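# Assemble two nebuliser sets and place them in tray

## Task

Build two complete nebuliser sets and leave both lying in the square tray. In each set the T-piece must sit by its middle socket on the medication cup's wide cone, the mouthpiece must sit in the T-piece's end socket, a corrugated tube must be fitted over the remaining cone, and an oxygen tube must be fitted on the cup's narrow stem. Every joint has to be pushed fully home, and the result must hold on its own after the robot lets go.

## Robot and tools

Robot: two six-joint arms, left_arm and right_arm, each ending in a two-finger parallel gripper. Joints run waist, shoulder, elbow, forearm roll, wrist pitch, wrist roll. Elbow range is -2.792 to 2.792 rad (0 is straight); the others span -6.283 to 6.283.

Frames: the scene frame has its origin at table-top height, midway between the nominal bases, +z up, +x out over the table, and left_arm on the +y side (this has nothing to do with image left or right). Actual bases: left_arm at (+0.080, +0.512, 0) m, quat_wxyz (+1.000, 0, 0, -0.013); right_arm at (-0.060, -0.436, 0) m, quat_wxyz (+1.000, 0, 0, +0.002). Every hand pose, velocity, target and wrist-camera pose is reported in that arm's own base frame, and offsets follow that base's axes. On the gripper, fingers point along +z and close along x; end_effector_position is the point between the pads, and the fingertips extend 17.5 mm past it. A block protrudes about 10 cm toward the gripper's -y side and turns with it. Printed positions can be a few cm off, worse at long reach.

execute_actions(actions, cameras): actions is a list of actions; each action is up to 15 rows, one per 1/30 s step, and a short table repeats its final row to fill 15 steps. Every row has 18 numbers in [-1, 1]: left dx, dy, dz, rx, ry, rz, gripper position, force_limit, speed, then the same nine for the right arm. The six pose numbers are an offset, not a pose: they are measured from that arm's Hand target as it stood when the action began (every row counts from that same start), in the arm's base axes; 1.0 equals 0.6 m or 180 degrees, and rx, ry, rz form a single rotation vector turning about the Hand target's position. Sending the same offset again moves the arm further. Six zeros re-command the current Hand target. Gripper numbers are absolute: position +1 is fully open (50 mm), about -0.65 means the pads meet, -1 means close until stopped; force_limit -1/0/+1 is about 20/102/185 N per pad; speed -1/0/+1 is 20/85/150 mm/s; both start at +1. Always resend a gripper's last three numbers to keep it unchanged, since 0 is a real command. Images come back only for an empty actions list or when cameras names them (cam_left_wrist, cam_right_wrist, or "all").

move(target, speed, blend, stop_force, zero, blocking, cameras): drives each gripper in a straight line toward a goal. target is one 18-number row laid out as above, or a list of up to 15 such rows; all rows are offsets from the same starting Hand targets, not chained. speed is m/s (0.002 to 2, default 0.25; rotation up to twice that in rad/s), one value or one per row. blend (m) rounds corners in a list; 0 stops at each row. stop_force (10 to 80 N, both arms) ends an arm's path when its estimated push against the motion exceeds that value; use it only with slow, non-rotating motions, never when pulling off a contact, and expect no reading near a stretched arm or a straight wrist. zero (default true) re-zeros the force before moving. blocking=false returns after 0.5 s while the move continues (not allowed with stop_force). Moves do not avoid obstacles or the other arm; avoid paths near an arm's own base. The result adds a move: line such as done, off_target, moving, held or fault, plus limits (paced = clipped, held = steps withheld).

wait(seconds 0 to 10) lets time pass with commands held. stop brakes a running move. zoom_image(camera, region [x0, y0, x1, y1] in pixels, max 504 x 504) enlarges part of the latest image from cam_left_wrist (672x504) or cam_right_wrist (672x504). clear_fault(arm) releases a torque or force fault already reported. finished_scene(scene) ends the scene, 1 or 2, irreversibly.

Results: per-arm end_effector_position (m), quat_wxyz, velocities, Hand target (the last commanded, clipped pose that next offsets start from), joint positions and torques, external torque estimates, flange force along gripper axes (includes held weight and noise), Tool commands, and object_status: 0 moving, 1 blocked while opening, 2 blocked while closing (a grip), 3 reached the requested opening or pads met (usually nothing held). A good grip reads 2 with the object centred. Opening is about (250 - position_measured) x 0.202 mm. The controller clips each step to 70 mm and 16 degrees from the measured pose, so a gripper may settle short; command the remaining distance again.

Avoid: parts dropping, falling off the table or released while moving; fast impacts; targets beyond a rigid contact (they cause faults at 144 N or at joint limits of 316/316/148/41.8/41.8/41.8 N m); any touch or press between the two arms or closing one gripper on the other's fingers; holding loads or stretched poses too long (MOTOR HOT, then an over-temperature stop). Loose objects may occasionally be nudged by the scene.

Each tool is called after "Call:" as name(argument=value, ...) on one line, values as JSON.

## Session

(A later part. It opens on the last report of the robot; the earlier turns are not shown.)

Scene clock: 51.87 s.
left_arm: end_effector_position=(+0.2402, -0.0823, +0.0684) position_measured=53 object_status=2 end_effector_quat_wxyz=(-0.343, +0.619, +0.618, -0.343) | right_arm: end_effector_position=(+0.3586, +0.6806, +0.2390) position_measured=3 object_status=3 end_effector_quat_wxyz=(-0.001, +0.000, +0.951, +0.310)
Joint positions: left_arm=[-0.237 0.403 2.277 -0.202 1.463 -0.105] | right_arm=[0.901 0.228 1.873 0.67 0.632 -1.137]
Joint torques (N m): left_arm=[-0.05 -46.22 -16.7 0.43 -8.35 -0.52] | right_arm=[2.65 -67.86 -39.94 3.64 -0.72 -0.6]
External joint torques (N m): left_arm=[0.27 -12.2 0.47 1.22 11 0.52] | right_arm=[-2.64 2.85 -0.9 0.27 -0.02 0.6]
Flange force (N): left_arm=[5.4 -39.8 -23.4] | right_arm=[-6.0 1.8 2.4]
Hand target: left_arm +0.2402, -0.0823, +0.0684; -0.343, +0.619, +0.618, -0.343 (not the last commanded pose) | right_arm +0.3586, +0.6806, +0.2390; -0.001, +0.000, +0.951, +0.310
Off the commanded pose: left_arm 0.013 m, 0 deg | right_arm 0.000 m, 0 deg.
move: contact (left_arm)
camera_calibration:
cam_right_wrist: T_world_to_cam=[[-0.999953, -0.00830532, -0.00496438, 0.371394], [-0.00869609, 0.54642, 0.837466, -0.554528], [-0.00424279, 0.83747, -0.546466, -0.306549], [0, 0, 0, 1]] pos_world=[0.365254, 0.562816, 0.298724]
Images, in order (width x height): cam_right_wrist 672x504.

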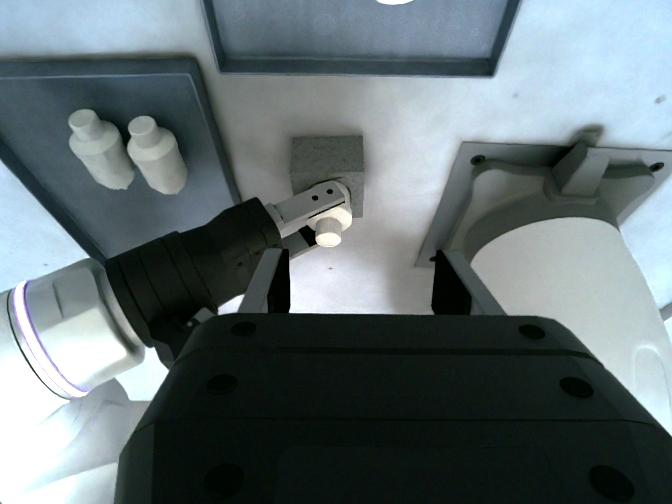

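Call:
move(target=[0, 0, 0.0015, 0, 0, 0, -1, -0.8, -0.5, 0, 0, 0, 0, 0, 0, 1, -0.8, 0], speed=0.02)

Call:
execute_actions(actions=[[[0,0,0,0,0,0,1,-0.8,-0.5,0,0,0,0,0,0,1,-0.8,0]]], cameras=["cam_right_wrist", "cam_left_wrist"])

Call:
zoom_image(camera="cam_right_wrist", region=[270, 120, 400, 300])

Scene clock: 52.90 s.
left_arm: end_effector_position=(+0.2402, -0.0823, +0.0693) position_measured=53 object_status=2 end_effector_quat_wxyz=(-0.343, +0.619, +0.618, -0.343) | right_arm: end_effector_position=(+0.3586, +0.6806, +0.2390) position_measured=3 object_status=3 end_effector_quat_wxyz=(-0.001, +0.000, +0.951, +0.310)
Joint positions: left_arm=[-0.237 0.401 2.277 -0.202 1.465 -0.105] | right_arm=[0.901 0.228 1.873 0.67 0.632 -1.137]
Joint torques (N m): left_arm=[2.21 -57.61 -17.36 1.57 3.15 -0.4] | right_arm=[3.2 -68.21 -39.92 3.65 -0.76 -0.6]
External joint torques (N m): left_arm=[-1.98 -0.57 1.04 0.08 -0.52 0.4] | right_arm=[-3.27 3.55 -0.82 0.26 0.02 0.6]
Flange force (N): left_arm=[-3.0 -1.6 3.5] | right_arm=[-7.4 1.5 2.9]
Hand target: left_arm +0.2402, -0.0823, +0.0693; -0.343, +0.619, +0.618, -0.343 | right_arm +0.3586, +0.6806, +0.2390; -0.001, +0.000, +0.951, +0.310
Off the commanded pose: left_arm 0.000 m, 0 deg | right_arm 0.000 m, 0 deg.
move: done

Scene clock: 53.60 s.
left_arm: end_effector_position=(+0.2402, -0.0823, +0.0693) position_measured=3 object_status=3 end_effector_quat_wxyz=(-0.343, +0.619, +0.618, -0.343) | right_arm: end_effector_position=(+0.3586, +0.6806, +0.2390) position_measured=3 object_status=3 end_effector_quat_wxyz=(-0.001, +0.000, +0.951, +0.310)
Joint positions: left_arm=[-0.237 0.401 2.277 -0.202 1.465 -0.105] | right_arm=[0.901 0.228 1.873 0.67 0.632 -1.137]
Joint torques (N m): left_arm=[2.14 -57.41 -17.4 1.6 3.08 -0.4] | right_arm=[2.9 -68.22 -40 3.62 -0.84 -0.67]
External joint torques (N m): left_arm=[-1.97 -0.83 0.94 0.06 -0.45 0.4] | right_arm=[-2.91 3.4 -0.83 0.29 0.1 0.67]
Flange force (N): left_arm=[-3.0 -2.2 3.1] | right_arm=[-6.8 1.9 2.8]
Hand target: left_arm +0.2402, -0.0823, +0.0693; -0.343, +0.619, +0.618, -0.343 | right_arm +0.3586, +0.6806, +0.2390; -0.001, +0.000, +0.951, +0.310
Off the commanded pose: left_arm 0.000 m, 0 deg | right_arm 0.000 m, 0 deg.
Step readings (end_effector_position of left_arm | right_arm):
0: (+0.2402, -0.0823, +0.0693) | (+0.3586, +0.6806, +0.2390)
1: (+0.2402, -0.0823, +0.0693) | (+0.3586, +0.6806, +0.2390)
2: (+0.2402, -0.0823, +0.0693) | (+0.3586, +0.6806, +0.2390)
4: (+0.2402, -0.0823, +0.0693) | (+0.3586, +0.6806, +0.2390)
8: (+0.2402, -0.0823, +0.0693) | (+0.3586, +0.6806, +0.2390)
15: (+0.2402, -0.0823, +0.0693) | (+0.3586, +0.6806, +0.2390)
camera_calibration:
cam_left_wrist: T_world_to_cam=[[-0.015465, 0.99986, -0.00635694, 0.0980528], [0.798445, 0.0085222, -0.602007, -0.133652], [-0.601869, -0.0143857, -0.798465, 0.334635], [0, 0, 0, 1]] pos_world=[0.309636, -0.0920862, 0.187358]
cam_right_wrist: T_world_to_cam=[[-0.999953, -0.00830532, -0.00496438, 0.371394], [-0.00869609, 0.54642, 0.837466, -0.554528], [-0.00424279, 0.83747, -0.546466, -0.306549], [0, 0, 0, 1]] pos_world=[0.365254, 0.562816, 0.298724]

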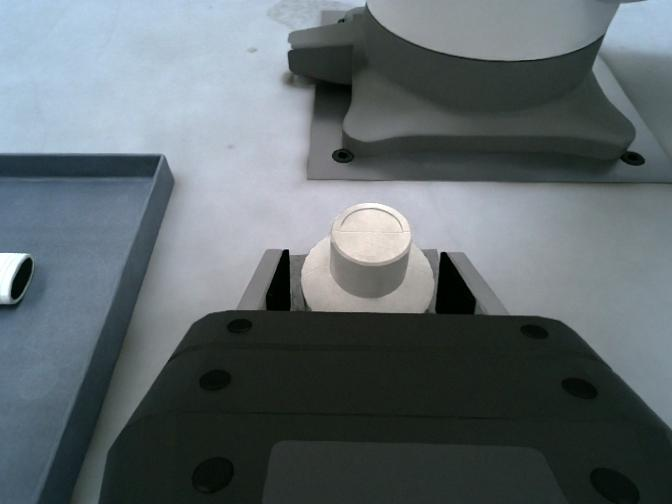

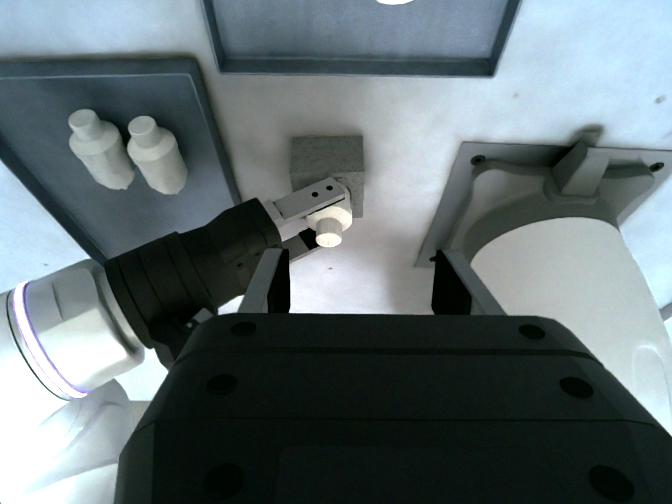

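Scaled by 2.800 from the camera's 672x504 image, which has a finer 960x720 frame.

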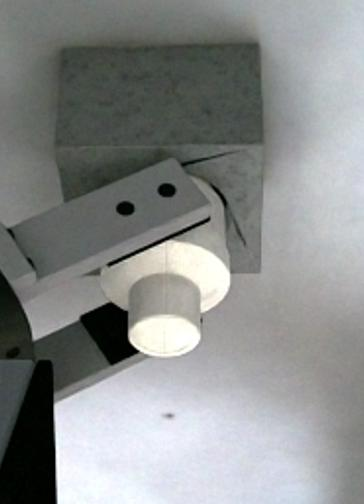

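Call:
move(target=[0.2833, 0, 0.1767, 0, 0, 0, 1, -0.8, -0.5, -0.1177, -0.621, -0.1817, -0.1567, -0.1567, 0.4819, 1, -0.8, 0], speed=0.3, cameras=["all"])

Scene clock: 58.40 s.
left_arm: end_effector_position=(+0.4102, -0.0823, +0.1753) position_measured=3 object_status=3 end_effector_quat_wxyz=(-0.343, +0.619, +0.618, -0.343) | right_arm: end_effector_position=(+0.2880, +0.3080, +0.1299) position_measured=3 object_status=3 end_effector_quat_wxyz=(+0.001, +0.707, -0.707, +0.000)
Joint positions: left_arm=[-0.177 0.428 1.908 -0.154 1.808 -0.13] | right_arm=[0.737 -0.022 2.273 0 0.892 -2.404]
Joint torques (N m): left_arm=[2.11 -72.18 -30.07 2.72 3.12 -0.41] | right_arm=[3.44 -35.12 -33.4 3.13 -0.1 -0.58]
External joint torques (N m): left_arm=[-2.19 -0.37 1.4 0.06 -0.49 0.41] | right_arm=[-3.46 3.13 -0.95 0.25 0.04 0.58]
Flange force (N): left_arm=[-2.4 -1.1 4.2] | right_arm=[0.2 -9.2 3.1]
Hand target: left_arm +0.4102, -0.0823, +0.1753; -0.343, +0.619, +0.618, -0.343 | right_arm +0.2880, +0.3080, +0.1299; +0.001, +0.707, -0.707, +0.000
Off the commanded pose: left_arm 0.000 m, 0 deg | right_arm 0.000 m, 0 deg.
move: done
camera_calibration:
cam_left_wrist: T_world_to_cam=[[-0.015465, 0.99986, -0.00635694, 0.101356], [0.798445, 0.0085222, -0.602007, -0.205574], [-0.601869, -0.0143857, -0.798465, 0.52159], [0, 0, 0, 1]] pos_world=[0.479636, -0.0920862, 0.293358]
cam_right_wrist: T_world_to_cam=[[0.00937882, -0.999956, 0.000753921, 0.311088], [-0.934454, -0.00849608, 0.355981, 0.239895], [-0.355959, -0.00404319, -0.934493, 0.356615], [0, 0, 0, 1]] pos_world=[0.348193, 0.314554, 0.247621]

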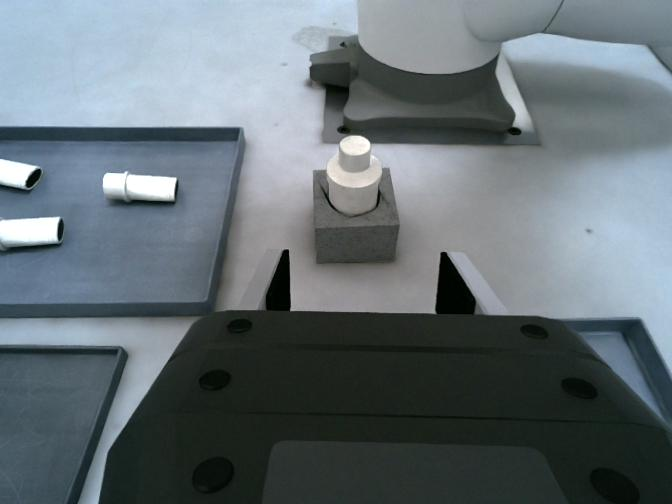

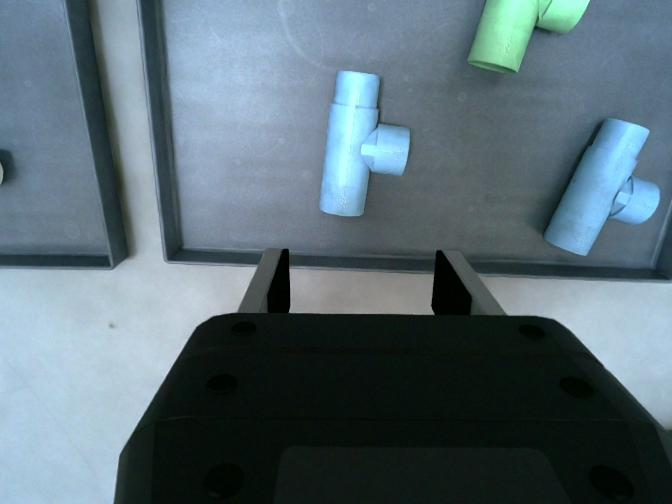

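Call:
zoom_image(camera="cam_right_wrist", region=[290, 50, 440, 230])

Call:
zoom_image(camera="cam_left_wrist", region=[290, 120, 420, 270])

Call:
zoom_image(camera="cam_left_wrist", region=[0, 120, 250, 270])

Scaled by 2.800 from the camera's 672x504 image, which has a finer 960x720 frame.

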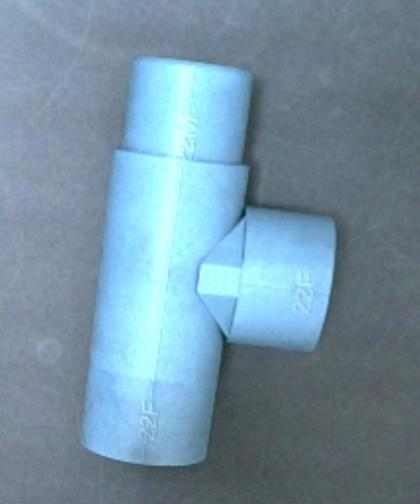

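Scaled by 3.360 from the camera's 672x504 image, which has a finer 960x720 frame.

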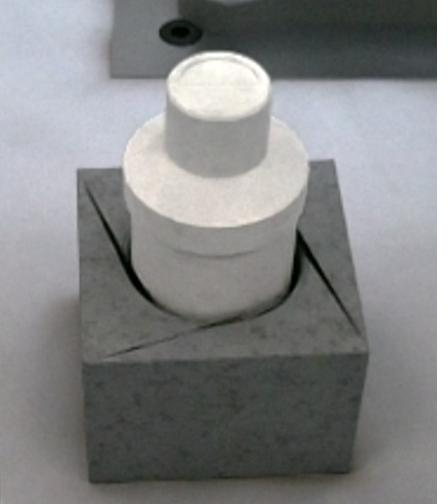

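Scaled by 2.016 from the camera's 672x504 image, which has a finer 960x720 frame.

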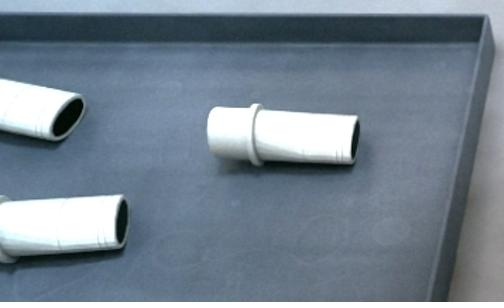

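Call:
move(target=[0, 0, 0, 0, 0, 0, 1, -0.8, -0.5, 0.0128, 0.0075, -0.0917, 0, 0, -0.0339, 1, -0.8, 0], speed=0.12, cameras=["cam_right_wrist"])

Call:
zoom_image(camera="cam_right_wrist", region=[240, 100, 490, 320])

Scene clock: 60.77 s.
left_arm: end_effector_position=(+0.4102, -0.0823, +0.1753) position_measured=3 object_status=3 end_effector_quat_wxyz=(-0.343, +0.619, +0.618, -0.343) | right_arm: end_effector_position=(+0.2957, +0.3125, +0.0749) position_measured=3 object_status=3 end_effector_quat_wxyz=(-0.001, -0.668, +0.744, +0.000)
Joint positions: left_arm=[-0.177 0.428 1.908 -0.154 1.808 -0.13] | right_arm=[0.732 0.072 2.31 0.001 0.761 -2.303]
Joint torques (N m): left_arm=[2.25 -72.15 -30.21 2.72 3.12 -0.41] | right_arm=[3.27 -41.48 -29.84 2.77 -0.07 -0.64]
External joint torques (N m): left_arm=[-2.11 -1.68 1.45 0.08 -0.47 0.42] | right_arm=[-3.3 3.49 -0.63 0.22 0.02 0.64]
Flange force (N): left_arm=[-2.0 -3.4 4.8] | right_arm=[-0.9 -8.5 5.0]
Hand target: left_arm +0.4102, -0.0823, +0.1753; -0.343, +0.619, +0.618, -0.343 | right_arm +0.2957, +0.3125, +0.0749; -0.001, -0.668, +0.744, +0.000
Off the commanded pose: left_arm 0.000 m, 0 deg | right_arm 0.000 m, 0 deg.
move: done
camera_calibration:
cam_right_wrist: T_world_to_cam=[[-0.0972418, -0.995261, 0.000584827, 0.3457], [-0.929981, 0.091073, 0.356146, 0.234209], [-0.354512, 0.0340884, -0.93443, 0.29562], [0, 0, 0, 1]] pos_world=[0.356227, 0.312654, 0.192621]
Images, in order (width x height): cam_right_wrist 672x504.

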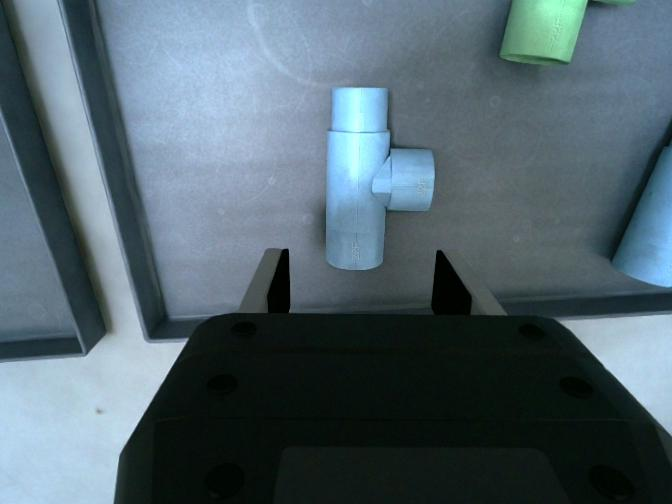

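Scaled by 2.016 from the camera's 672x504 image, which has a finer 960x720 frame.

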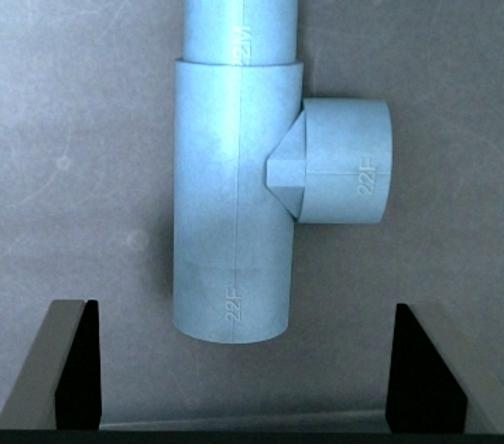

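Call:
move(target=[0, 0, 0, 0, 0, 0, 1, -0.8, -0.5, -0.0078, 0.0008, -0.0857, 0, 0, 0, 1, -0.8, 0], speed=0.08, stop_force=15, cameras=["cam_right_wrist"])

Scene clock: 62.80 s.
left_arm: end_effector_position=(+0.4102, -0.0823, +0.1753) position_measured=3 object_status=3 end_effector_quat_wxyz=(-0.343, +0.619, +0.618, -0.343) | right_arm: end_effector_position=(+0.2910, +0.3130, +0.0235) position_measured=3 object_status=3 end_effector_quat_wxyz=(-0.001, -0.668, +0.744, +0.000)
Joint positions: left_arm=[-0.177 0.428 1.908 -0.154 1.808 -0.13] | right_arm=[0.741 0.156 2.353 0 0.634 -2.294]
Joint torques (N m): left_arm=[2.39 -72.17 -30.22 2.72 3.12 -0.44] | right_arm=[3.23 -45.92 -25.25 2.41 -0.09 -0.65]
External joint torques (N m): left_arm=[-2.25 -1.26 1.41 0.1 -0.49 0.44] | right_arm=[-3.29 3.33 -0.96 0.17 0.03 0.65]
Flange force (N): left_arm=[-2.2 -2.6 4.6] | right_arm=[-0.9 -8.4 5.4]
Hand target: left_arm +0.4102, -0.0823, +0.1753; -0.343, +0.619, +0.618, -0.343 | right_arm +0.2910, +0.3130, +0.0235; -0.001, -0.668, +0.744, +0.000
Off the commanded pose: left_arm 0.000 m, 0 deg | right_arm 0.000 m, 0 deg.
move: done
camera_calibration:
cam_right_wrist: T_world_to_cam=[[-0.0968207, -0.995301, 0.000827951, 0.345601], [-0.930091, 0.0907732, 0.355938, 0.24826], [-0.354341, 0.0336921, -0.934509, 0.245983], [0, 0, 0, 1]] pos_world=[0.351528, 0.313154, 0.141222]
Images, in order (width x height): cam_right_wrist 672x504.

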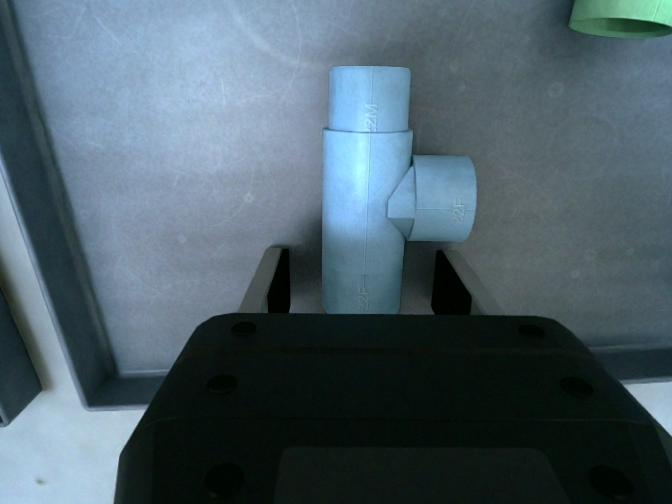

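Call:
execute_actions(actions=[[[0,0,0,0,0,0,1,-0.8,-0.5,0,0,0,0,0,0,-1,-0.3,-0.5]],[[0,0,0,0,0,0,1,-0.8,-0.5,0,0,0,0,0,0,-1,-0.3,-0.5]]], cameras=["cam_right_wrist"])

Scene clock: 64.33 s.
left_arm: end_effector_position=(+0.4102, -0.0823, +0.1753) position_measured=3 object_status=3 end_effector_quat_wxyz=(-0.343, +0.619, +0.618, -0.343) | right_arm: end_effector_position=(+0.2910, +0.3130, +0.0235) position_measured=131 object_status=2 end_effector_quat_wxyz=(-0.001, -0.668, +0.744, +0.000)
Joint positions: left_arm=[-0.177 0.428 1.908 -0.154 1.808 -0.13] | right_arm=[0.741 0.156 2.353 0.001 0.634 -2.294]
Joint torques (N m): left_arm=[2.22 -71.95 -30.23 2.75 3.08 -0.38] | right_arm=[3 -46.14 -25.2 2.37 -0.1 -0.59]
External joint torques (N m): left_arm=[-2.15 -1.27 1.38 0.06 -0.46 0.39] | right_arm=[-3.01 3.4 -0.94 0.2 0.05 0.59]
External joint torques at the end of the 1st action: left_arm=[-2.17 -1.71 1.16 0.08 -0.44 0.41] | right_arm=[-3.12 3.22 -0.92 0.19 0.01 0.61]
Flange force (N): left_arm=[-2.2 -2.7 4.5] | right_arm=[-1.2 -8.0 5.5]
Flange force at the end of the 1st action (N): left_arm=[-2.2 -3.3 4.2] | right_arm=[-0.9 -8.0 5.3]
Hand target: left_arm +0.4102, -0.0823, +0.1753; -0.343, +0.619, +0.618, -0.343 | right_arm +0.2910, +0.3130, +0.0235; -0.001, -0.668, +0.744, +0.000
Off the commanded pose: left_arm 0.000 m, 0 deg | right_arm 0.000 m, 0 deg.
Step readings (end_effector_position of left_arm | right_arm; steps 1 to 15: 1st action; 16 to 30: 2nd action):
0: (+0.4102, -0.0823, +0.1753) | (+0.2910, +0.3130, +0.0235)
1: (+0.4102, -0.0823, +0.1753) | (+0.2910, +0.3130, +0.0235)
2: (+0.4102, -0.0823, +0.1753) | (+0.2910, +0.3130, +0.0235)
4: (+0.4102, -0.0823, +0.1753) | (+0.2910, +0.3130, +0.0235)
8: (+0.4102, -0.0823, +0.1753) | (+0.2910, +0.3130, +0.0235)
15: (+0.4102, -0.0823, +0.1753) | (+0.2910, +0.3130, +0.0235)
16: (+0.4102, -0.0823, +0.1753) | (+0.2910, +0.3130, +0.0235)
17: (+0.4102, -0.0823, +0.1753) | (+0.2910, +0.3130, +0.0235)
19: (+0.4102, -0.0823, +0.1753) | (+0.2910, +0.3130, +0.0235)
23: (+0.4102, -0.0823, +0.1753) | (+0.2910, +0.3130, +0.0235)
30: (+0.4102, -0.0823, +0.1753) | (+0.2910, +0.3130, +0.0235)
camera_calibration:
cam_right_wrist: T_world_to_cam=[[-0.0968523, -0.995298, 0.000744047, 0.345623], [-0.930054, 0.0907695, 0.356033, 0.248235], [-0.354427, 0.0337906, -0.934473, 0.245977], [0, 0, 0, 1]] pos_world=[0.351528, 0.313154, 0.141221]
Images, in order (width x height): cam_right_wrist 672x504.

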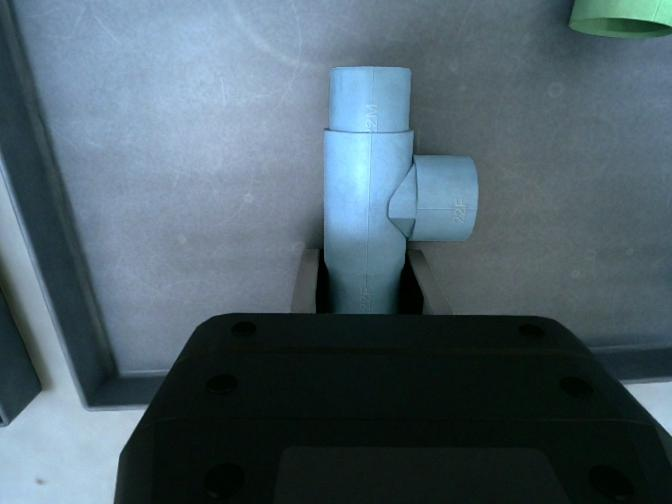

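Call:
move(target=[[0, 0, 0, 0, 0, 0, 1, -0.8, -0.5, 0, 0, 0.1667, 0, 0, 0, -1, -0.3, -0.5], [0, 0, 0, 0, 0, 0, 1, -0.8, -0.5, 0.089, 0.7283, 0.2275, 0.497, -0.0535, 0, -1, -0.3, -0.5]], speed=0.3, blend=0.03, cameras=["all"])

Scene clock: 70.10 s.
left_arm: end_effector_position=(+0.4102, -0.0823, +0.1753) position_measured=3 object_status=3 end_effector_quat_wxyz=(-0.343, +0.619, +0.618, -0.343) | right_arm: end_effector_position=(+0.3444, +0.7500, +0.1601) position_measured=131 object_status=2 end_effector_quat_wxyz=(+0.525, -0.473, +0.526, +0.472)
Joint positions: left_arm=[-0.177 0.428 1.908 -0.154 1.808 -0.13] | right_arm=[0.911 0.572 2.163 2.548 1.226 -4.49]
Joint torques (N m): left_arm=[2.26 -72.04 -30.15 2.73 3.09 -0.41] | right_arm=[2.89 -83.73 -21.35 -0.88 2.96 -0.69]
External joint torques (N m): left_arm=[-2.08 -1.06 1.43 0.08 -0.46 0.41] | right_arm=[-2.89 3.44 -1.14 0.05 0.05 0.61]
Flange force (N): left_arm=[-2.1 -2.3 4.5] | right_arm=[5.5 -7.1 1.7]
Hand target: left_arm +0.4102, -0.0823, +0.1753; -0.343, +0.619, +0.618, -0.343 | right_arm +0.3444, +0.7500, +0.1600; +0.525, -0.473, +0.526, +0.472
Off the commanded pose: left_arm 0.000 m, 0 deg | right_arm 0.000 m, 0 deg.
move: done
camera_calibration:
cam_left_wrist: T_world_to_cam=[[-0.015465, 0.99986, -0.00635694, 0.101356], [0.798445, 0.0085222, -0.602007, -0.205574], [-0.601869, -0.0143857, -0.798465, 0.52159], [0, 0, 0, 1]] pos_world=[0.479636, -0.0920862, 0.293358]
cam_right_wrist: T_world_to_cam=[[0.0101001, -0.00225107, -0.999946, 0.1641], [-0.967179, -0.253931, -0.00919749, 0.539433], [-0.253897, 0.96722, -0.00474192, -0.505804], [0, 0, 0, 1]] pos_world=[0.391648, 0.626572, 0.166654]

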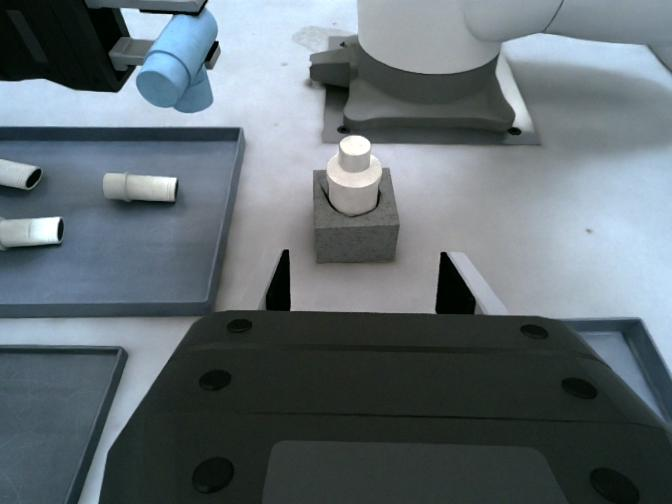

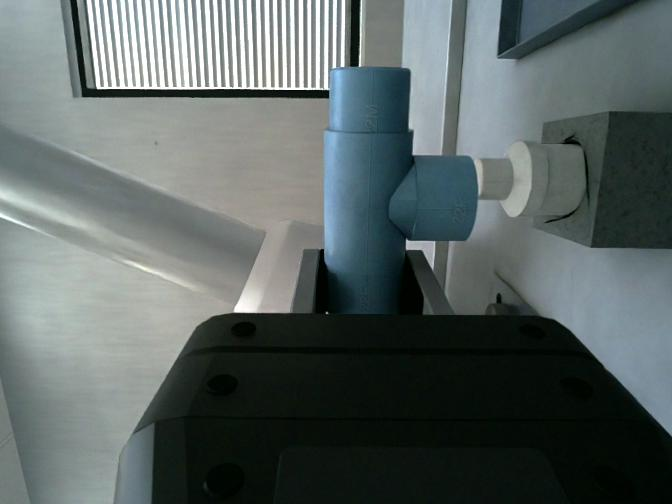

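Call:
move(target=[0, 0, 0, 0, 0, 0, 1, -0.8, -0.5, -0.0023, 0.1667, -0.0167, 0, 0, 0, -1, -0.3, -0.5], speed=0.15, cameras=["all"])

Call:
zoom_image(camera="cam_left_wrist", region=[270, 50, 470, 270])

Call:
zoom_image(camera="cam_right_wrist", region=[310, 50, 640, 320])

Scene clock: 72.00 s.
left_arm: end_effector_position=(+0.4102, -0.0823, +0.1753) position_measured=3 object_status=3 end_effector_quat_wxyz=(-0.343, +0.619, +0.618, -0.343) | right_arm: end_effector_position=(+0.3430, +0.8500, +0.1500) position_measured=131 object_status=2 end_effector_quat_wxyz=(+0.525, -0.473, +0.526, +0.472)
Joint positions: left_arm=[-0.177 0.428 1.908 -0.154 1.808 -0.13] | right_arm=[1.009 0.656 1.996 2.634 1.133 -4.482]
Joint torques (N m): left_arm=[2.32 -72.02 -30.07 2.71 3.09 -0.39] | right_arm=[3.18 -94.21 -24.67 -1.28 2.92 -0.71]
External joint torques (N m): left_arm=[-2.38 -0.98 1.36 0.08 -0.46 0.39] | right_arm=[-3.14 3.32 -0.93 0.06 0.08 0.64]
Flange force (N): left_arm=[-2.5 -2.2 4.4] | right_arm=[4.8 -6.7 2.2]
Hand target: left_arm +0.4102, -0.0823, +0.1753; -0.343, +0.619, +0.618, -0.343 | right_arm +0.3430, +0.8500, +0.1500; +0.525, -0.473, +0.526, +0.472
Off the commanded pose: left_arm 0.000 m, 0 deg | right_arm 0.000 m, 0 deg.
move: done
camera_calibration:
cam_left_wrist: T_world_to_cam=[[-0.015465, 0.99986, -0.00635694, 0.101356], [0.798445, 0.0085222, -0.602007, -0.205574], [-0.601869, -0.0143857, -0.798465, 0.52159], [0, 0, 0, 1]] pos_world=[0.479636, -0.0920862, 0.293358]
cam_right_wrist: T_world_to_cam=[[0.0100034, -0.00227676, -0.999947, 0.154396], [-0.967186, -0.253907, -0.00909753, 0.563349], [-0.253873, 0.967226, -0.00474198, -0.602943], [0, 0, 0, 1]] pos_world=[0.390248, 0.726572, 0.156654]

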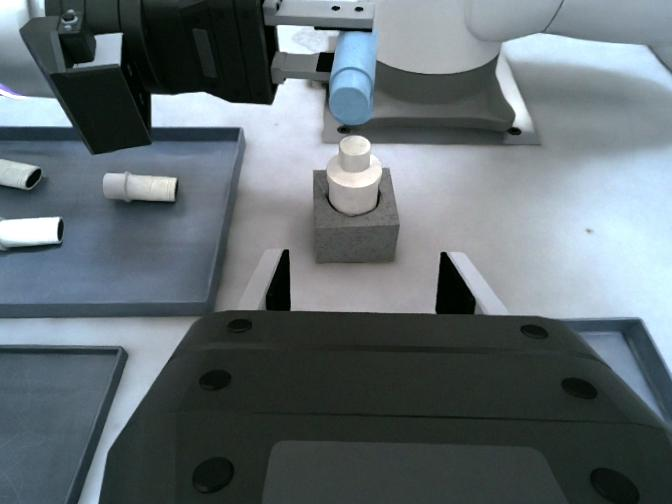

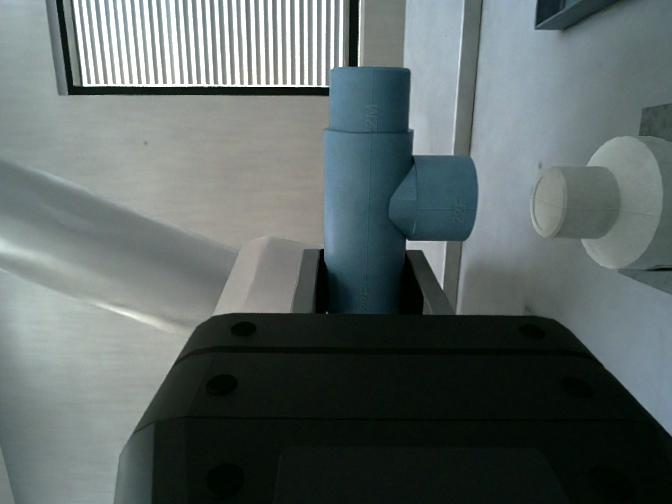

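Scaled by 2.291 from the camera's 672x504 image, which has a finer 960x720 frame.

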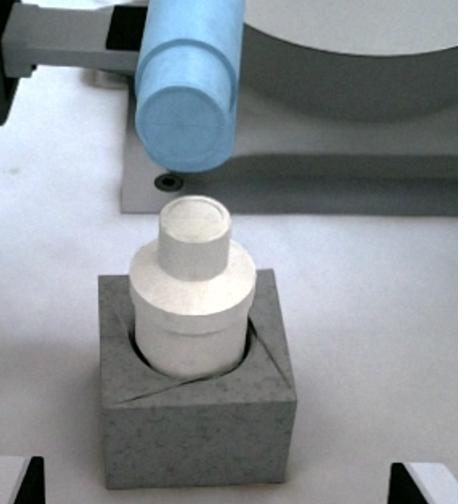

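Scaled by 1.527 from the camera's 672x504 image, which has a finer 960x720 frame.

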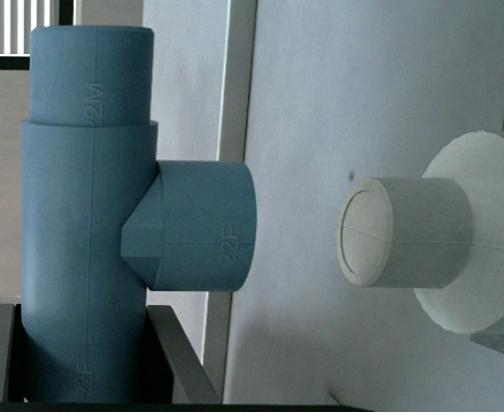

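Call:
move(target=[0, 0, 0, 0, 0, 0, 1, -0.8, -0.5, -0.0018, 0.0025, -0.03, 0, 0, 0, -1, -0.3, -0.5], speed=0.1, cameras=["all"])

Call:
zoom_image(camera="cam_left_wrist", region=[300, 70, 440, 230])

Call:
zoom_image(camera="cam_right_wrist", region=[310, 50, 640, 320])

Scene clock: 73.63 s.
left_arm: end_effector_position=(+0.4102, -0.0823, +0.1753) position_measured=3 object_status=3 end_effector_quat_wxyz=(-0.343, +0.619, +0.618, -0.343) | right_arm: end_effector_position=(+0.3420, +0.8515, +0.1320) position_measured=131 object_status=2 end_effector_quat_wxyz=(+0.525, -0.473, +0.526, +0.472)
Joint positions: left_arm=[-0.177 0.428 1.908 -0.154 1.808 -0.13] | right_arm=[1.012 0.685 1.993 2.642 1.156 -4.497]
Joint torques (N m): left_arm=[2.08 -72.08 -30.22 2.72 3.09 -0.39] | right_arm=[3.21 -95.67 -23.54 -1.17 2.96 -0.67]
External joint torques (N m): left_arm=[-1.59 -1.44 1.39 0.1 -0.46 0.39] | right_arm=[-3.38 3.64 -0.9 0.03 0.04 0.6]
Flange force (N): left_arm=[-1.3 -2.9 4.5] | right_arm=[5.4 -7.0 2.2]
Hand target: left_arm +0.4102, -0.0823, +0.1753; -0.343, +0.619, +0.618, -0.343 | right_arm +0.3420, +0.8515, +0.1320; +0.525, -0.473, +0.526, +0.472
Off the commanded pose: left_arm 0.000 m, 0 deg | right_arm 0.000 m, 0 deg.
move: done
camera_calibration:
cam_left_wrist: T_world_to_cam=[[-0.015465, 0.99986, -0.00635694, 0.101356], [0.798445, 0.0085222, -0.602007, -0.205574], [-0.601869, -0.0143857, -0.798465, 0.52159], [0, 0, 0, 1]] pos_world=[0.479636, -0.0920862, 0.293358]
cam_right_wrist: T_world_to_cam=[[0.0100034, -0.00227664, -0.999947, 0.136411], [-0.967179, -0.253931, -0.0090975, 0.562517], [-0.253897, 0.96722, -0.00474211, -0.604744], [0, 0, 0, 1]] pos_world=[0.389148, 0.728072, 0.138654]

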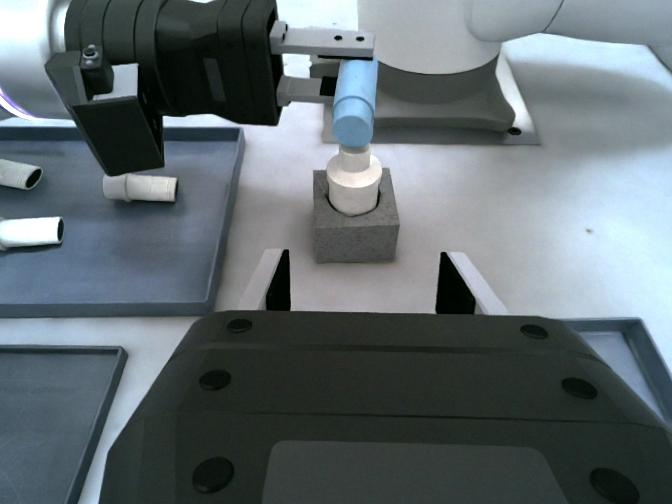

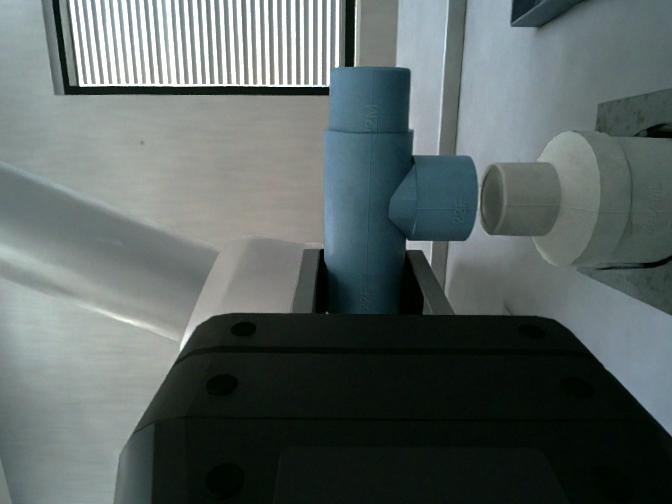

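Scaled by 3.150 from the camera's 672x504 image, which has a finer 960x720 frame.

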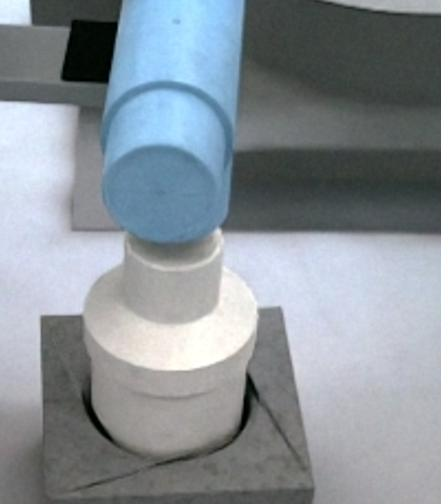

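Scaled by 1.527 from the camera's 672x504 image, which has a finer 960x720 frame.

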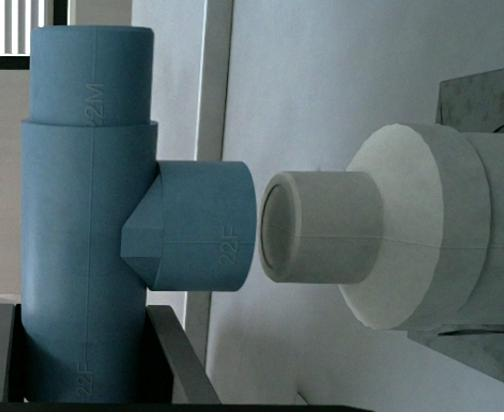

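Call:
move(target=[0, 0, 0, 0, 0, 0, 1, -0.8, -0.5, 0, 0, -0.05, 0, 0, 0, -1, -0.3, -0.5], speed=0.02, stop_force=20, cameras=["all"])

Call:
zoom_image(camera="cam_right_wrist", region=[310, 50, 640, 320])

Scene clock: 76.77 s.
left_arm: end_effector_position=(+0.4102, -0.0823, +0.1753) position_measured=3 object_status=3 end_effector_quat_wxyz=(-0.343, +0.619, +0.618, -0.343) | right_arm: end_effector_position=(+0.3420, +0.8516, +0.1088) position_measured=131 object_status=2 end_effector_quat_wxyz=(+0.526, -0.473, +0.526, +0.473)
Joint positions: left_arm=[-0.177 0.428 1.908 -0.154 1.808 -0.13] | right_arm=[1.012 0.723 1.991 2.649 1.187 -4.515]
Joint torques (N m): left_arm=[2.19 -72.1 -30.2 2.7 3.11 -0.4] | right_arm=[1.57 -66.87 -3.38 -2.35 -6.65 -0.01]
External joint torques (N m): left_arm=[-2.22 -0.56 1.51 0.09 -0.49 0.4] | right_arm=[-1.6 -27.29 -19.91 1.26 9.68 -0.07]
Flange force (N): left_arm=[-2.3 -1.5 4.5] | right_arm=[-28.2 -6.5 6.8]
Hand target: left_arm +0.4102, -0.0823, +0.1753; -0.343, +0.619, +0.618, -0.343 | right_arm +0.3420, +0.8516, +0.1088; +0.526, -0.473, +0.526, +0.473 (not the last commanded pose)
Off the commanded pose: left_arm 0.000 m, 0 deg | right_arm 0.007 m, 0 deg.
move: contact (right_arm)
camera_calibration:
cam_left_wrist: T_world_to_cam=[[-0.015465, 0.99986, -0.00635694, 0.101356], [0.798445, 0.0085222, -0.602007, -0.205574], [-0.601869, -0.0143857, -0.798465, 0.52159], [0, 0, 0, 1]] pos_world=[0.479636, -0.0920862, 0.293358]
cam_right_wrist: T_world_to_cam=[[0.0102821, -0.00137445, -0.999946, 0.112345], [-0.967152, -0.254017, -0.00959571, 0.562538], [-0.25399, 0.967199, -0.00394112, -0.604969], [0, 0, 0, 1]] pos_world=[0.389249, 0.728174, 0.115352]

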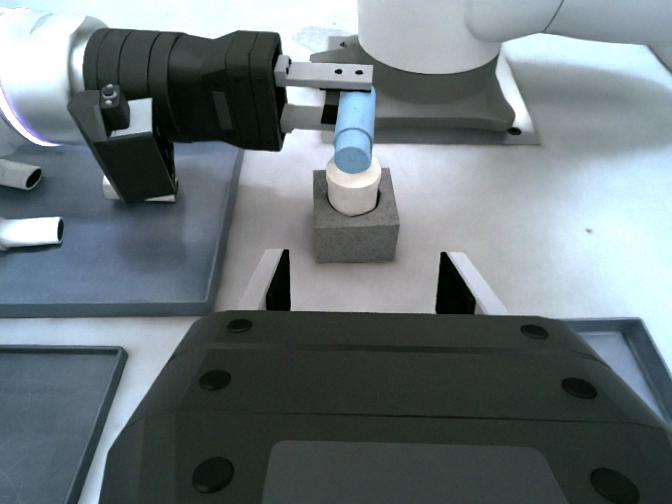

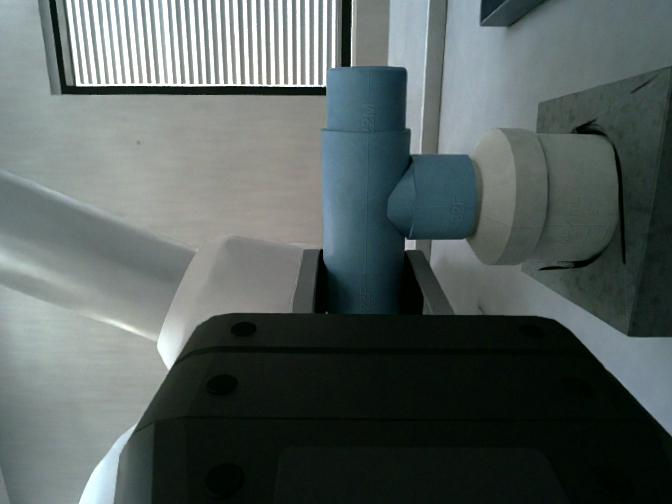

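Scaled by 1.527 from the camera's 672x504 image, which has a finer 960x720 frame.

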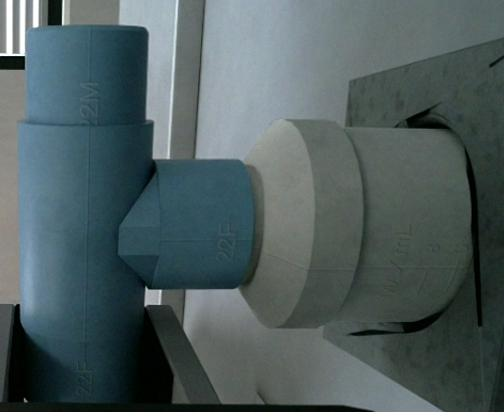

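Call:
move(target=[0, 0, 0, 0, 0, 0, 1, -0.8, -0.5, 0, 0, -0.02, 0, 0, 0, -1, -0.3, -0.5], speed=0.01, stop_force=60, zero=false, cameras=["cam_right_wrist"])

Call:
zoom_image(camera="cam_right_wrist", region=[310, 50, 640, 320])

Scene clock: 78.30 s.
left_arm: end_effector_position=(+0.4102, -0.0823, +0.1753) position_measured=3 object_status=3 end_effector_quat_wxyz=(-0.343, +0.619, +0.618, -0.343) | right_arm: end_effector_position=(+0.3418, +0.8516, +0.1077) position_measured=131 object_status=2 end_effector_quat_wxyz=(+0.526, -0.473, +0.526, +0.473)
Joint positions: left_arm=[-0.177 0.428 1.908 -0.154 1.808 -0.13] | right_arm=[1.012 0.725 1.991 2.649 1.19 -4.516]
Joint torques (N m): left_arm=[2.04 -72.23 -30.13 2.74 3.12 -0.43] | right_arm=[-2.1 -35.76 12.7 -2.94 -16.28 0.43]
External joint torques (N m): left_arm=[-2.16 -1.2 1.32 0.06 -0.49 0.43] | right_arm=[2.19 -58 -35.64 1.86 19.3 -0.5]
Flange force (N): left_arm=[-2.2 -2.5 4.4] | right_arm=[-62.4 -2.0 6.9]
Hand target: left_arm +0.4102, -0.0823, +0.1753; -0.343, +0.619, +0.618, -0.343 | right_arm +0.3418, +0.8516, +0.1077; +0.526, -0.473, +0.526, +0.473 (not the last commanded pose)
Off the commanded pose: left_arm 0.000 m, 0 deg | right_arm 0.011 m, 0 deg.
move: contact (right_arm)
camera_calibration:
cam_right_wrist: T_world_to_cam=[[0.0103478, -0.000835693, -0.999946, 0.110828], [-0.967047, -0.25441, -0.0097947, 0.562603], [-0.254389, 0.967096, -0.00344074, -0.604852], [0, 0, 0, 1]] pos_world=[0.389049, 0.728175, 0.114252]
Images, in order (width x height): cam_right_wrist 672x504.

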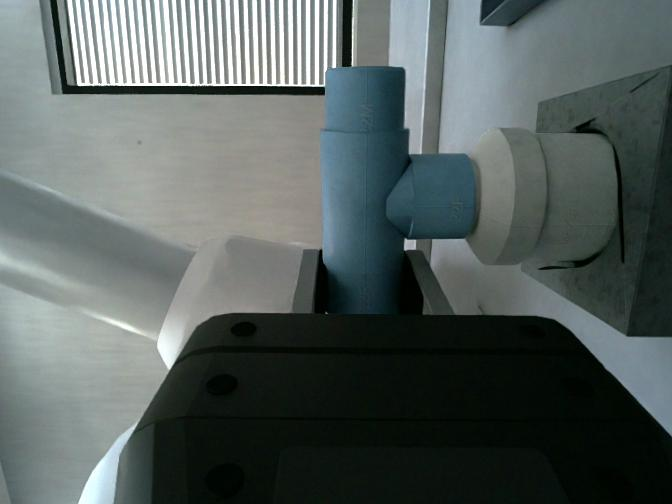

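Scaled by 1.527 from the camera's 672x504 image, which has a finer 960x720 frame.

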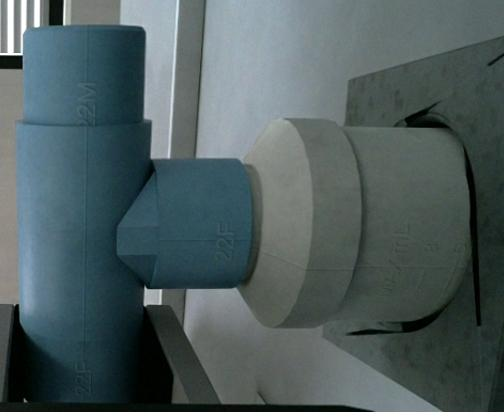

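Call:
move(target=[0, 0, 0, 0, 0, 0, 1, -0.8, -0.5, 0, 0, 0.0012, 0, 0, 0, -1, -0.3, -0.5], speed=0.02)

Call:
execute_actions(actions=[[[0,0,0,0,0,0,1,-0.8,-0.5,0,0,0,0,0,0,1,-0.3,-0.5]],[[0,0,0,0,0,0,1,-0.8,-0.5,0,0,0,0,0,0,1,-0.3,-0.5]]], cameras=["all"])

Call:
zoom_image(camera="cam_right_wrist", region=[310, 50, 640, 320])

Call:
zoom_image(camera="cam_left_wrist", region=[290, 70, 440, 230])

Scene clock: 79.40 s.
left_arm: end_effector_position=(+0.4102, -0.0823, +0.1753) position_measured=3 object_status=3 end_effector_quat_wxyz=(-0.343, +0.619, +0.618, -0.343) | right_arm: end_effector_position=(+0.3419, +0.8516, +0.1084) position_measured=131 object_status=2 end_effector_quat_wxyz=(+0.526, -0.473, +0.526, +0.473)
Joint positions: left_arm=[-0.177 0.428 1.908 -0.154 1.808 -0.13] | right_arm=[1.012 0.723 1.991 2.649 1.188 -4.516]
Joint torques (N m): left_arm=[2.16 -72.04 -30.14 2.68 3.11 -0.37] | right_arm=[1.53 -59.82 0.71 -2.75 -8.64 0.14]
External joint torques (N m): left_arm=[-1.97 -2.01 1.04 0.15 -0.47 0.38] | right_arm=[-1.6 -34.01 -23.76 1.67 11.66 -0.22]
Flange force (N): left_arm=[-1.8 -3.6 4.1] | right_arm=[-35.6 -6.5 7.3]
Hand target: left_arm +0.4102, -0.0823, +0.1753; -0.343, +0.619, +0.618, -0.343 | right_arm +0.3418, +0.8516, +0.1084; +0.526, -0.473, +0.526, +0.473
Off the commanded pose: left_arm 0.000 m, 0 deg | right_arm 0.000 m, 0 deg.
move: done

Scene clock: 80.60 s.
left_arm: end_effector_position=(+0.4102, -0.0823, +0.1753) position_measured=3 object_status=3 end_effector_quat_wxyz=(-0.343, +0.619, +0.618, -0.343) | right_arm: end_effector_position=(+0.3418, +0.8516, +0.1084) position_measured=3 object_status=3 end_effector_quat_wxyz=(+0.526, -0.473, +0.526, +0.473)
Joint positions: left_arm=[-0.177 0.428 1.908 -0.154 1.808 -0.13] | right_arm=[1.012 0.723 1.991 2.649 1.189 -4.516]
Joint torques (N m): left_arm=[2.24 -72.27 -30.05 2.73 3.07 -0.4] | right_arm=[3.04 -97.44 -22.34 -1.15 2.91 -0.7]
External joint torques (N m): left_arm=[-2.09 -0.69 1.32 0.08 -0.44 0.4] | right_arm=[-2.93 3.63 -0.77 0.05 0.12 0.63]
External joint torques at the end of the 1st action: left_arm=[-2.3 -1.48 1.04 0.07 -0.46 0.41] | right_arm=[-2.94 3.99 -0.39 0.03 0.15 0.63]
Flange force (N): left_arm=[-2.2 -1.7 4.1] | right_arm=[5.6 -6.1 2.0]
Flange force at the end of the 1st action (N): left_arm=[-2.4 -2.8 3.9] | right_arm=[6.2 -6.0 1.5]
Hand target: left_arm +0.4102, -0.0823, +0.1753; -0.343, +0.619, +0.618, -0.343 | right_arm +0.3418, +0.8516, +0.1084; +0.526, -0.473, +0.526, +0.473
Off the commanded pose: left_arm 0.000 m, 0 deg | right_arm 0.000 m, 0 deg.
Step readings (end_effector_position of left_arm | right_arm; steps 1 to 15: 1st action; 16 to 30: 2nd action):
0: (+0.4102, -0.0823, +0.1753) | (+0.3419, +0.8516, +0.1084)
1: (+0.4102, -0.0823, +0.1753) | (+0.3419, +0.8516, +0.1084)
2: (+0.4102, -0.0823, +0.1753) | (+0.3418, +0.8515, +0.1082)
4: (+0.4102, -0.0823, +0.1753) | (+0.3417, +0.8513, +0.1079)
8: (+0.4102, -0.0823, +0.1753) | (+0.3417, +0.8513, +0.1080)
15: (+0.4102, -0.0823, +0.1753) | (+0.3418, +0.8515, +0.1084)
16: (+0.4102, -0.0823, +0.1753) | (+0.3418, +0.8516, +0.1084)
17: (+0.4102, -0.0823, +0.1753) | (+0.3418, +0.8516, +0.1084)
19: (+0.4102, -0.0823, +0.1753) | (+0.3418, +0.8516, +0.1084)
23: (+0.4102, -0.0823, +0.1753) | (+0.3418, +0.8516, +0.1084)
30: (+0.4102, -0.0823, +0.1753) | (+0.3418, +0.8516, +0.1084)
camera_calibration:
cam_left_wrist: T_world_to_cam=[[-0.015465, 0.99986, -0.00635694, 0.101356], [0.798445, 0.0085222, -0.602007, -0.205574], [-0.601869, -0.0143857, -0.798465, 0.52159], [0, 0, 0, 1]] pos_world=[0.479636, -0.0920862, 0.293358]
cam_right_wrist: T_world_to_cam=[[0.0103742, -0.000931146, -0.999946, 0.111487], [-0.967022, -0.254505, -0.00979567, 0.562668], [-0.254482, 0.967071, -0.00354073, -0.604784], [0, 0, 0, 1]] pos_world=[0.38905, 0.728175, 0.114852]

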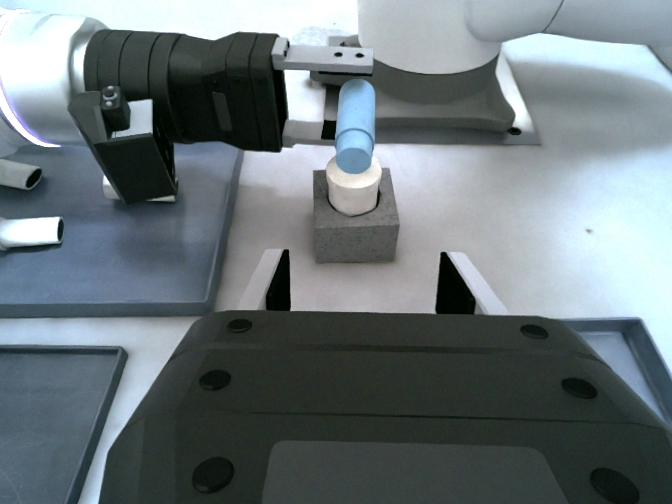

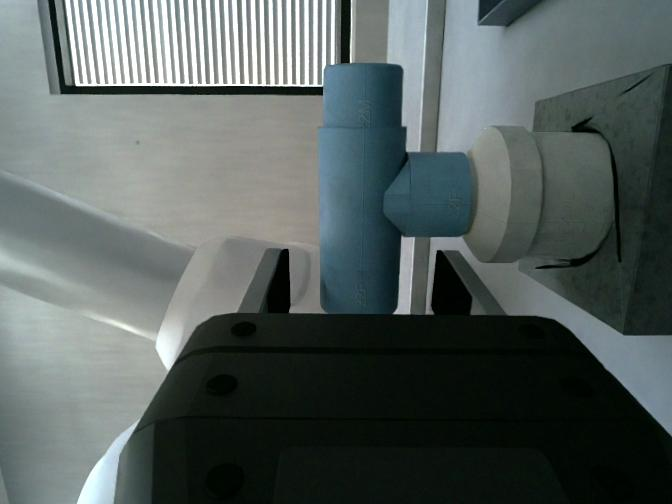

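Scaled by 1.527 from the camera's 672x504 image, which has a finer 960x720 frame.

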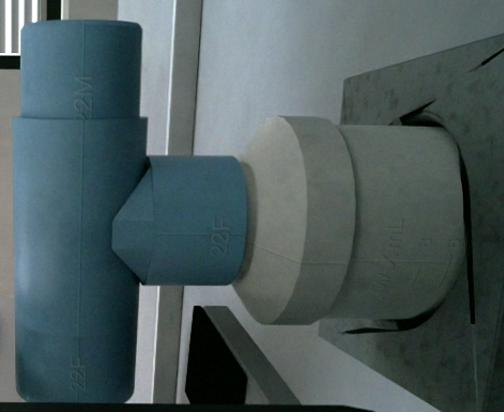

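Scaled by 3.150 from the camera's 672x504 image, which has a finer 960x720 frame.

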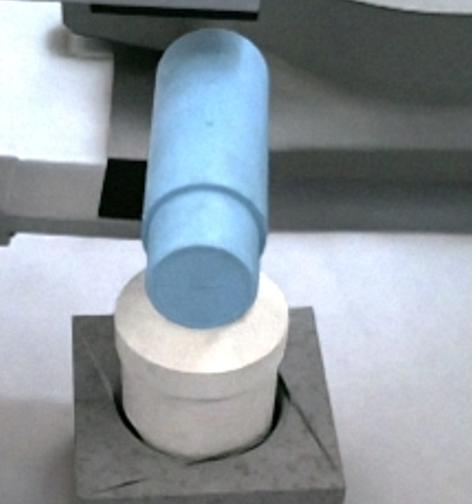

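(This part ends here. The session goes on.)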